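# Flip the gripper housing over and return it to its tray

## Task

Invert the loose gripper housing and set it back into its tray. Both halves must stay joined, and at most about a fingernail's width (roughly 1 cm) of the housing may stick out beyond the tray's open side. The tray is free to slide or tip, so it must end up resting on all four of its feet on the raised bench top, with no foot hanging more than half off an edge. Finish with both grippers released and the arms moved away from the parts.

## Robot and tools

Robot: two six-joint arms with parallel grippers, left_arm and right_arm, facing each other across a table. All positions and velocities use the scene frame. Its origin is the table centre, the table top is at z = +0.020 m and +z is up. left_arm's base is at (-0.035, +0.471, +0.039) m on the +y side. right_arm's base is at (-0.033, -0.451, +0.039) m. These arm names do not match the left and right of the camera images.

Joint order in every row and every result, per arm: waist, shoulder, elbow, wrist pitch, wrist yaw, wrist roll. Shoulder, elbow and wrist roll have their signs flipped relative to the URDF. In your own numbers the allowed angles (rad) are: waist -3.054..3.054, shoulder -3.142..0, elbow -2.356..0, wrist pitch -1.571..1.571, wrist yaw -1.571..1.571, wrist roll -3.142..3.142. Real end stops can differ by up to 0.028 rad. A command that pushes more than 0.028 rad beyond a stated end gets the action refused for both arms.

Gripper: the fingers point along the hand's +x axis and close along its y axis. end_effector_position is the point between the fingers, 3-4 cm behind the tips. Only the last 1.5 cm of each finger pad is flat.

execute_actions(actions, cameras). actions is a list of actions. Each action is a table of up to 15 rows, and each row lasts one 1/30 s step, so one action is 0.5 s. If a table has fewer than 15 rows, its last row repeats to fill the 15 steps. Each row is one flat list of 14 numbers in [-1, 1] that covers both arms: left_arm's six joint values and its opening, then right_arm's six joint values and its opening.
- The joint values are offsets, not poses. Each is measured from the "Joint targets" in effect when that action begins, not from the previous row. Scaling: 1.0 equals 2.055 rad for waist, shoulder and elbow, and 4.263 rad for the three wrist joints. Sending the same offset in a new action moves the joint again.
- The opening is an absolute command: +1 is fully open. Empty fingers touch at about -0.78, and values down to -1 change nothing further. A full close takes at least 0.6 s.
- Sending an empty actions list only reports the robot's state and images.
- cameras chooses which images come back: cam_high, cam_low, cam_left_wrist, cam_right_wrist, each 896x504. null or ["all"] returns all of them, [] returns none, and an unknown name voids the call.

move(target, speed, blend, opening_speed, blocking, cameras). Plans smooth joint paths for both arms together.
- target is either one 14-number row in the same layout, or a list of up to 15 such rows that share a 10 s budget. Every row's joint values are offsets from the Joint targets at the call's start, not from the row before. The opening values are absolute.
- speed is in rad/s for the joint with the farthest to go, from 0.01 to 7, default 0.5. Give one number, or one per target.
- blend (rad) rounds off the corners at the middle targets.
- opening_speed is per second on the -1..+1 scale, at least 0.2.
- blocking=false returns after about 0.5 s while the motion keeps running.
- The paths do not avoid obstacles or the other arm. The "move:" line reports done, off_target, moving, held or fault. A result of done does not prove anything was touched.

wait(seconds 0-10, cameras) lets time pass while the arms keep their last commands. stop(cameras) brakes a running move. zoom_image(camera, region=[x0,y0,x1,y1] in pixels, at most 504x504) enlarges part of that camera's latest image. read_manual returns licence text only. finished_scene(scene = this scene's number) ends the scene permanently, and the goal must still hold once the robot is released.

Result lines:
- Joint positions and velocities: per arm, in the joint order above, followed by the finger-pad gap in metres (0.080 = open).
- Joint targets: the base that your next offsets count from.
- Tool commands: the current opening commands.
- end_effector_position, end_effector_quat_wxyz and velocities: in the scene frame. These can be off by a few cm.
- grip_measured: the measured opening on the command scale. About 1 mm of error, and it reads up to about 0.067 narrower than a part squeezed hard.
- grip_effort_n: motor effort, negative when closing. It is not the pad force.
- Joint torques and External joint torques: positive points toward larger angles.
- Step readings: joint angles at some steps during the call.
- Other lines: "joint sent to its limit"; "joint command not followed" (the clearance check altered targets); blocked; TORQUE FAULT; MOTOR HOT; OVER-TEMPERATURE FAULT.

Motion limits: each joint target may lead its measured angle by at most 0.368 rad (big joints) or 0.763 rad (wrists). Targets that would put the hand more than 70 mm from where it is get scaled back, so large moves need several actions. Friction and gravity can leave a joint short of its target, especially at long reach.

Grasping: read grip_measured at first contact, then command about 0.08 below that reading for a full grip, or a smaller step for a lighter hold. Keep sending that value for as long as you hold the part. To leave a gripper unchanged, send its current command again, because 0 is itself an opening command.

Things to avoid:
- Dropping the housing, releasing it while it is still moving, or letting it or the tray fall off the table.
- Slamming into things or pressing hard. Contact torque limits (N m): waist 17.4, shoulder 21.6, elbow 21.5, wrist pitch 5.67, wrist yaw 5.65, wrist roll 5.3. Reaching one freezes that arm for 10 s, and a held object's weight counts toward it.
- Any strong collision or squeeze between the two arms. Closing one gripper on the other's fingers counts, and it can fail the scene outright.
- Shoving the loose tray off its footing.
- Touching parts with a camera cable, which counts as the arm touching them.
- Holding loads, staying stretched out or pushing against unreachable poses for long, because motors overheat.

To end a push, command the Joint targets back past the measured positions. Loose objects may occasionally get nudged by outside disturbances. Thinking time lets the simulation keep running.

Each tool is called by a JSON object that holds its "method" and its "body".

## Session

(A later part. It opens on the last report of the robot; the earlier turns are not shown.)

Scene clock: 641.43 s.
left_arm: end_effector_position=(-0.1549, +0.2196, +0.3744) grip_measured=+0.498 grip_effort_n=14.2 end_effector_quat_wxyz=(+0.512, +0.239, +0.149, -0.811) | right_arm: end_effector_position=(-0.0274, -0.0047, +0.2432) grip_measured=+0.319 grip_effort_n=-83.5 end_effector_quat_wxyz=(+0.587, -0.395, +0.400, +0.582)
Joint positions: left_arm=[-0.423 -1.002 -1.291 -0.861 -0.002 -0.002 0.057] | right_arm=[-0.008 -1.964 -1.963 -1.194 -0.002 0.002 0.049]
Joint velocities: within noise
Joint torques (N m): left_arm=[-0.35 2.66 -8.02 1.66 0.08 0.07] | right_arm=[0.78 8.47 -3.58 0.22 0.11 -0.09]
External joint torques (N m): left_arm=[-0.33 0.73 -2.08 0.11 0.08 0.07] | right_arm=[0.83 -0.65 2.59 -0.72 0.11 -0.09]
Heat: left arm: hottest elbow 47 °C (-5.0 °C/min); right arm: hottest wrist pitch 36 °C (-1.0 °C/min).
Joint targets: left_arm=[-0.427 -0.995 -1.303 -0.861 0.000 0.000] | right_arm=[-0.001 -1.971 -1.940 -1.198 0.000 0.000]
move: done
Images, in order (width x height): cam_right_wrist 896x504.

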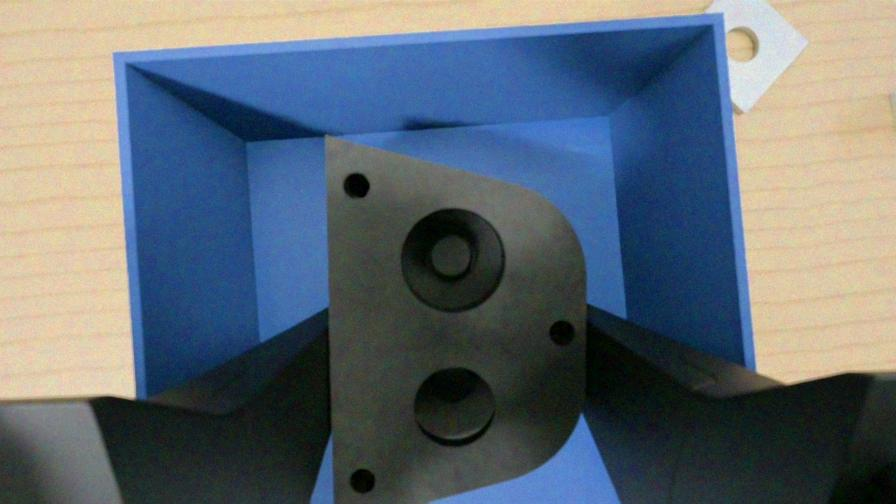

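{"method": "move", "body": {"target": [0,0,0,0,0,0,0.5,0,0,0,0,0,0,0.45], "opening_speed": 0.2}}

{"method": "zoom_image", "body": {"camera": "cam_left_wrist", "region": [0, 100, 300, 400]}}

Scene clock: 651.77 s.
left_arm: end_effector_position=(-0.1549, +0.2196, +0.3744) grip_measured=+0.498 grip_effort_n=14.2 end_effector_quat_wxyz=(+0.512, +0.239, +0.149, -0.811) | right_arm: end_effector_position=(-0.0291, -0.0074, +0.2392) grip_measured=+0.446 grip_effort_n=17.4 end_effector_quat_wxyz=(+0.583, -0.401, +0.404, +0.579)
Joint positions: left_arm=[-0.423 -1.002 -1.291 -0.861 -0.002 -0.002 0.057] | right_arm=[-0.003 -1.964 -1.951 -1.198 -0.001 0.002 0.055]
Joint velocities: within noise
Joint torques (N m): left_arm=[-0.39 2.64 -8.02 1.66 0.08 0.06] | right_arm=[0.4 8.45 -4.85 0.55 0.04 -0.09]
External joint torques (N m): left_arm=[-0.35 0.64 -2.04 0.11 0.07 0.06] | right_arm=[0.36 -0.75 1.39 -0.4 0.05 -0.09]
Heat: left arm: hottest elbow 47 °C (-4.0 °C/min); right arm: hottest shoulder 37 °C (+3.0 °C/min).
Joint targets: left_arm=[-0.427 -0.995 -1.303 -0.861 0.000 0.000] | right_arm=[-0.001 -1.971 -1.940 -1.199 0.000 0.000]
move: done

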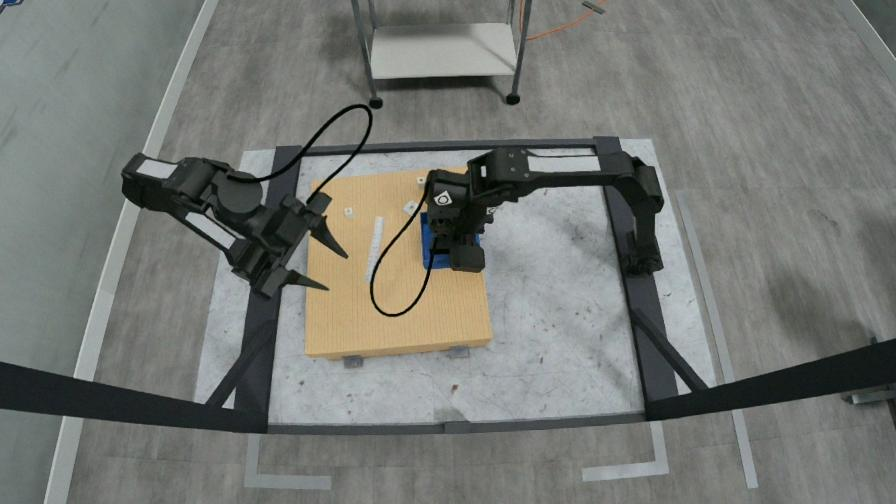

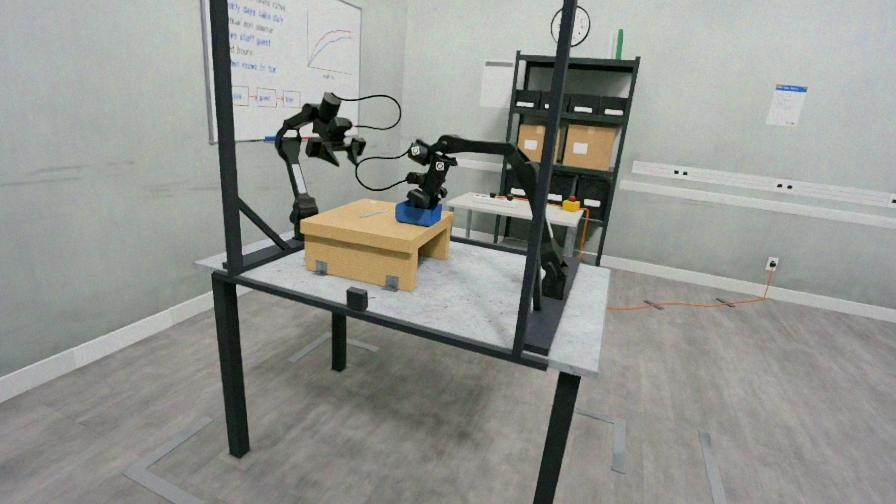

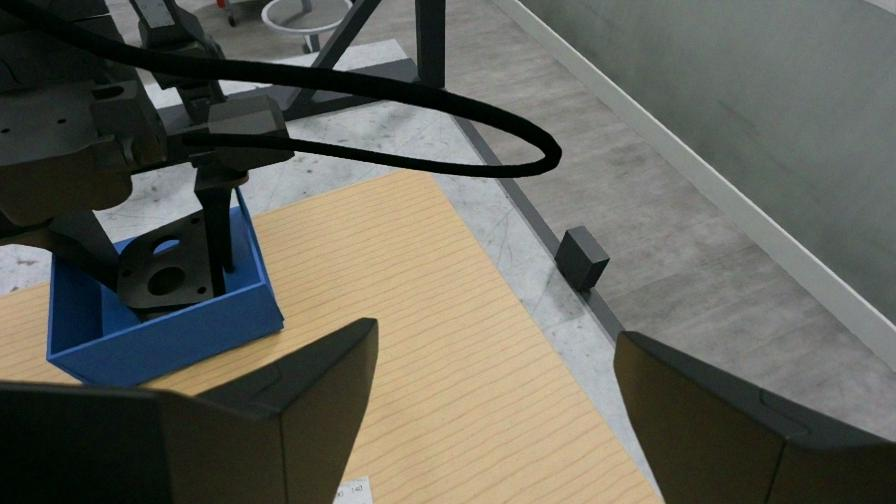

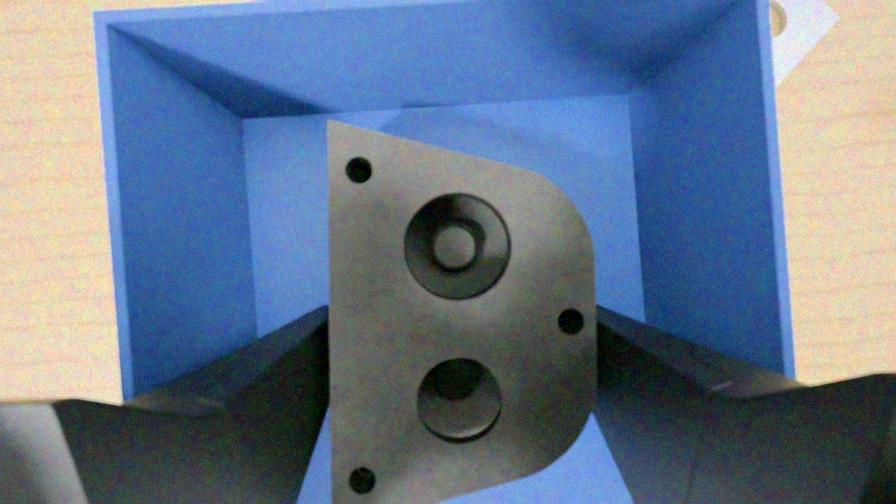

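Scaled by 1.680 from the camera's 896x504 image, which has a finer 1280x720 frame.

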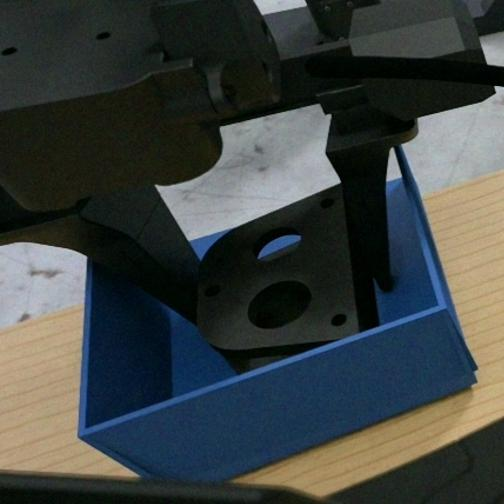

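{"method": "move", "body": {"target": [[0,0,0,0,0,0,0.5,0,0,0,0,0,0,0.55],[0,0,0,0,0,0,0.5,0,0.0141,-0.0749,-0.0359,0,0,0.55],[0,0,0,0,0,0,0.5,0,0.0057,-0.1709,-0.0781,0,0,0.55],[0,0,0,0,0,0,0.5,0,0.3,-0.05,-0.0781,0,0,0.55]], "speed": [0.2,0.12,0.25,0.5], "opening_speed": 0.3}}

{"method": "zoom_image", "body": {"camera": "cam_right_wrist", "region": [300, 0, 600, 300]}}

{"method": "zoom_image", "body": {"camera": "cam_left_wrist", "region": [0, 100, 300, 400]}}

{"method": "zoom_image", "body": {"camera": "cam_low", "region": [380, 180, 460, 240]}}

Scene clock: 665.30 s.
left_arm: end_effector_position=(-0.1549, +0.2196, +0.3744) grip_measured=+0.498 grip_effort_n=14.2 end_effector_quat_wxyz=(+0.512, +0.239, +0.149, -0.811) | right_arm: end_effector_position=(-0.0307, -0.1918, +0.4413) grip_measured=+0.547 grip_effort_n=17.0 end_effector_quat_wxyz=(+0.648, -0.287, +0.288, +0.644)
Joint positions: left_arm=[-0.423 -1.002 -1.291 -0.861 -0.002 -0.002 0.057] | right_arm=[-0.003 -1.354 -2.049 -1.532 0 0.002 0.06]
Joint velocities: within noise
Joint torques (N m): left_arm=[-0.37 2.64 -8.01 1.65 0.09 0.07] | right_arm=[0.41 3.31 -3.63 1.08 0.01 -0.12]
External joint torques (N m): left_arm=[-0.38 0.62 -1.98 0.09 0.09 0.07] | right_arm=[0.39 0.38 0.94 -0.32 0.01 -0.12]
Heat: left arm: hottest elbow 47 °C (-2.0 °C/min); right arm: hottest shoulder 39 °C (+5.1 °C/min).
Joint targets: left_arm=[-0.427 -0.995 -1.303 -0.861 0.000 0.000] | right_arm=[-0.001 -1.354 -2.043 -1.531 0.000 0.000]
move: done

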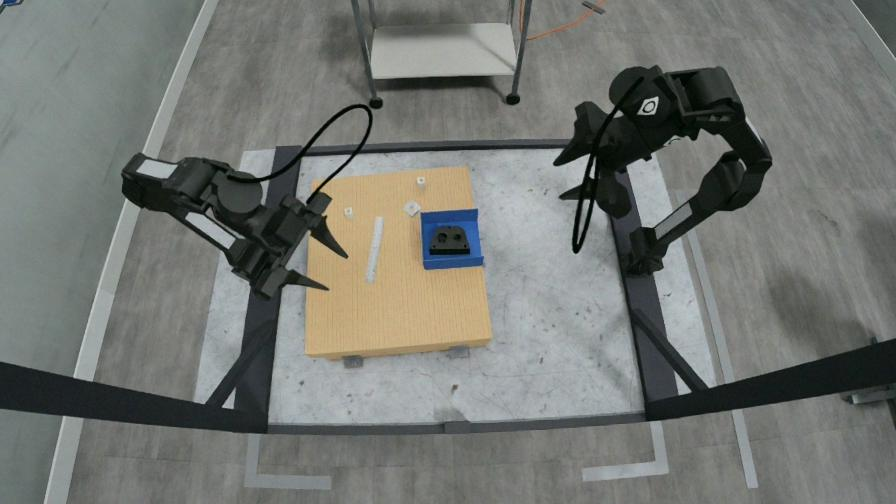

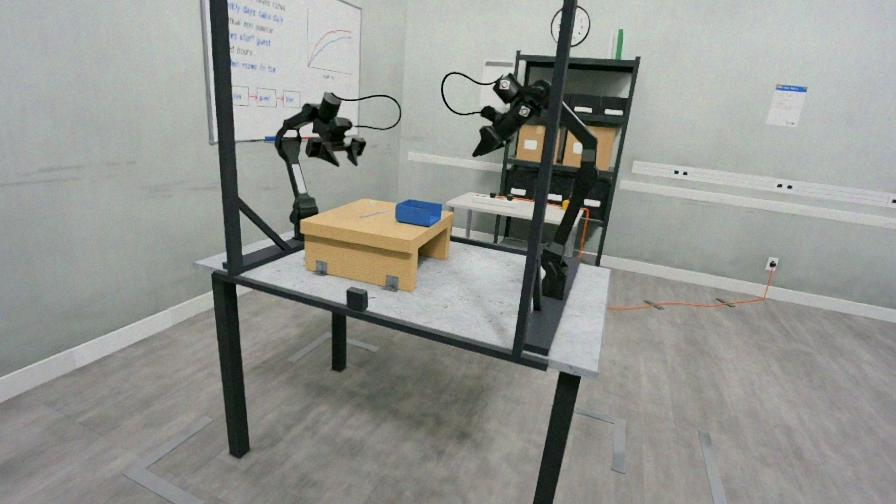

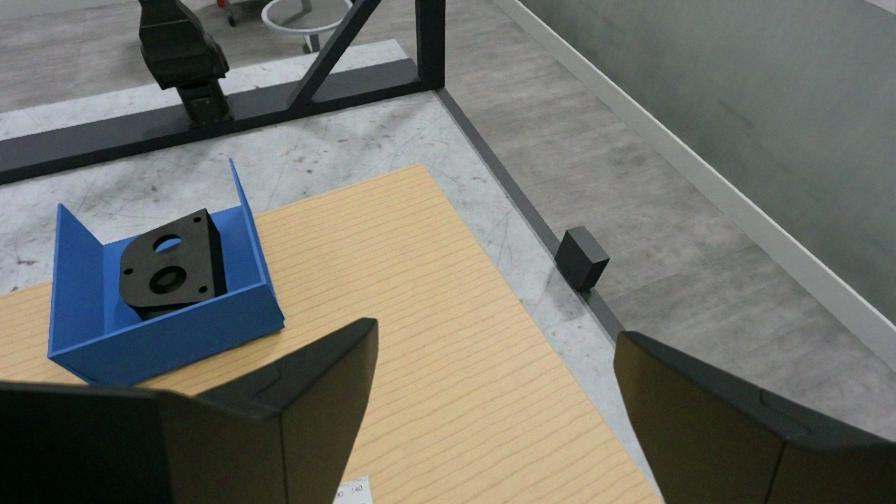

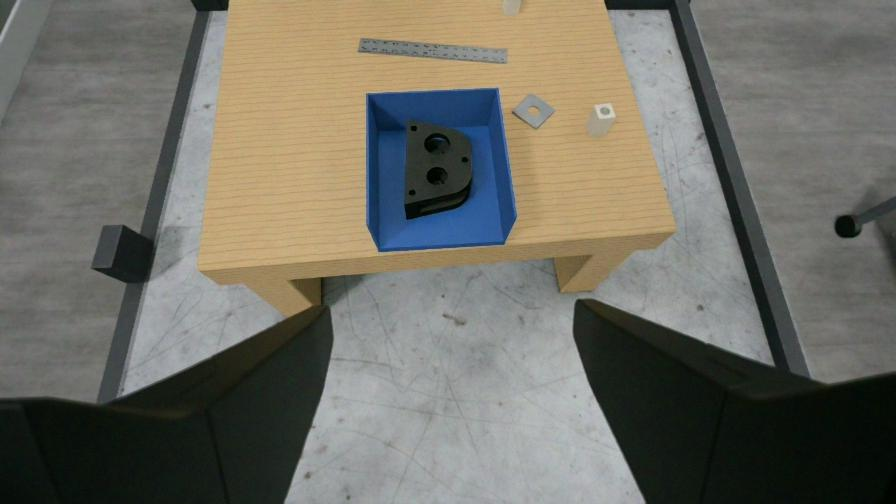

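Scaled by 1.680 from the camera's 896x504 image, which has a finer 1280x720 frame.

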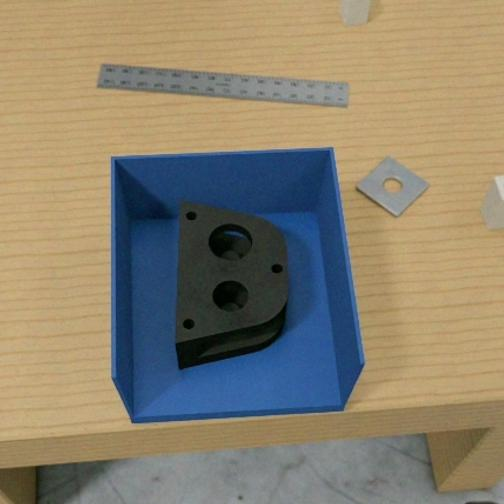

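Scaled by 1.680 from the camera's 896x504 image, which has a finer 1280x720 frame.

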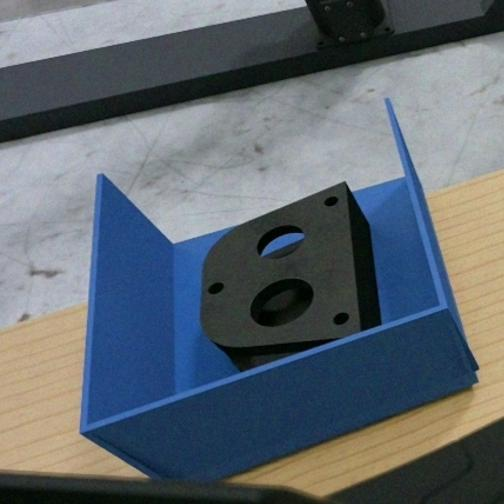

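Scaled by 6.300 from the camera's 896x504 image, which has a finer 1280x720 frame.

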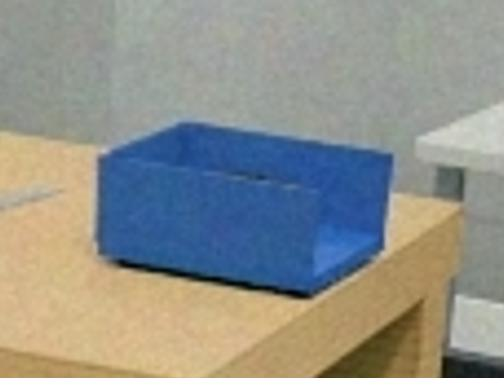

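{"method": "zoom_image", "body": {"camera": "cam_high", "region": [410, 195, 500, 285]}}

{"method": "zoom_image", "body": {"camera": "cam_right_wrist", "region": [350, 190, 550, 290]}}

Scaled by 5.600 from the camera's 896x504 image, which has a finer 1280x720 frame.

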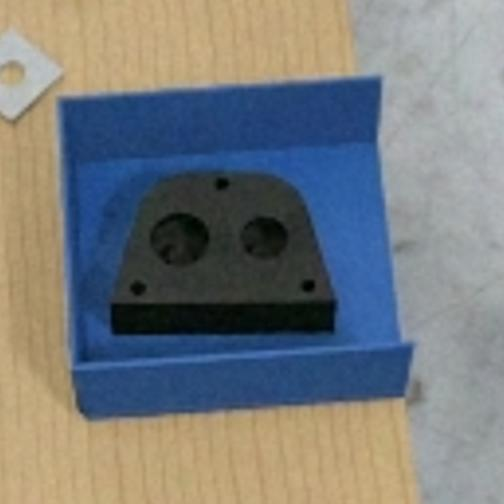

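Scaled by 2.520 from the camera's 896x504 image, which has a finer 1280x720 frame.

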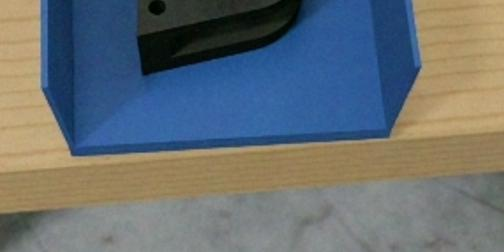

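{"method": "finished_scene", "body": {"scene": 1}}

The scene is finished: the task was done.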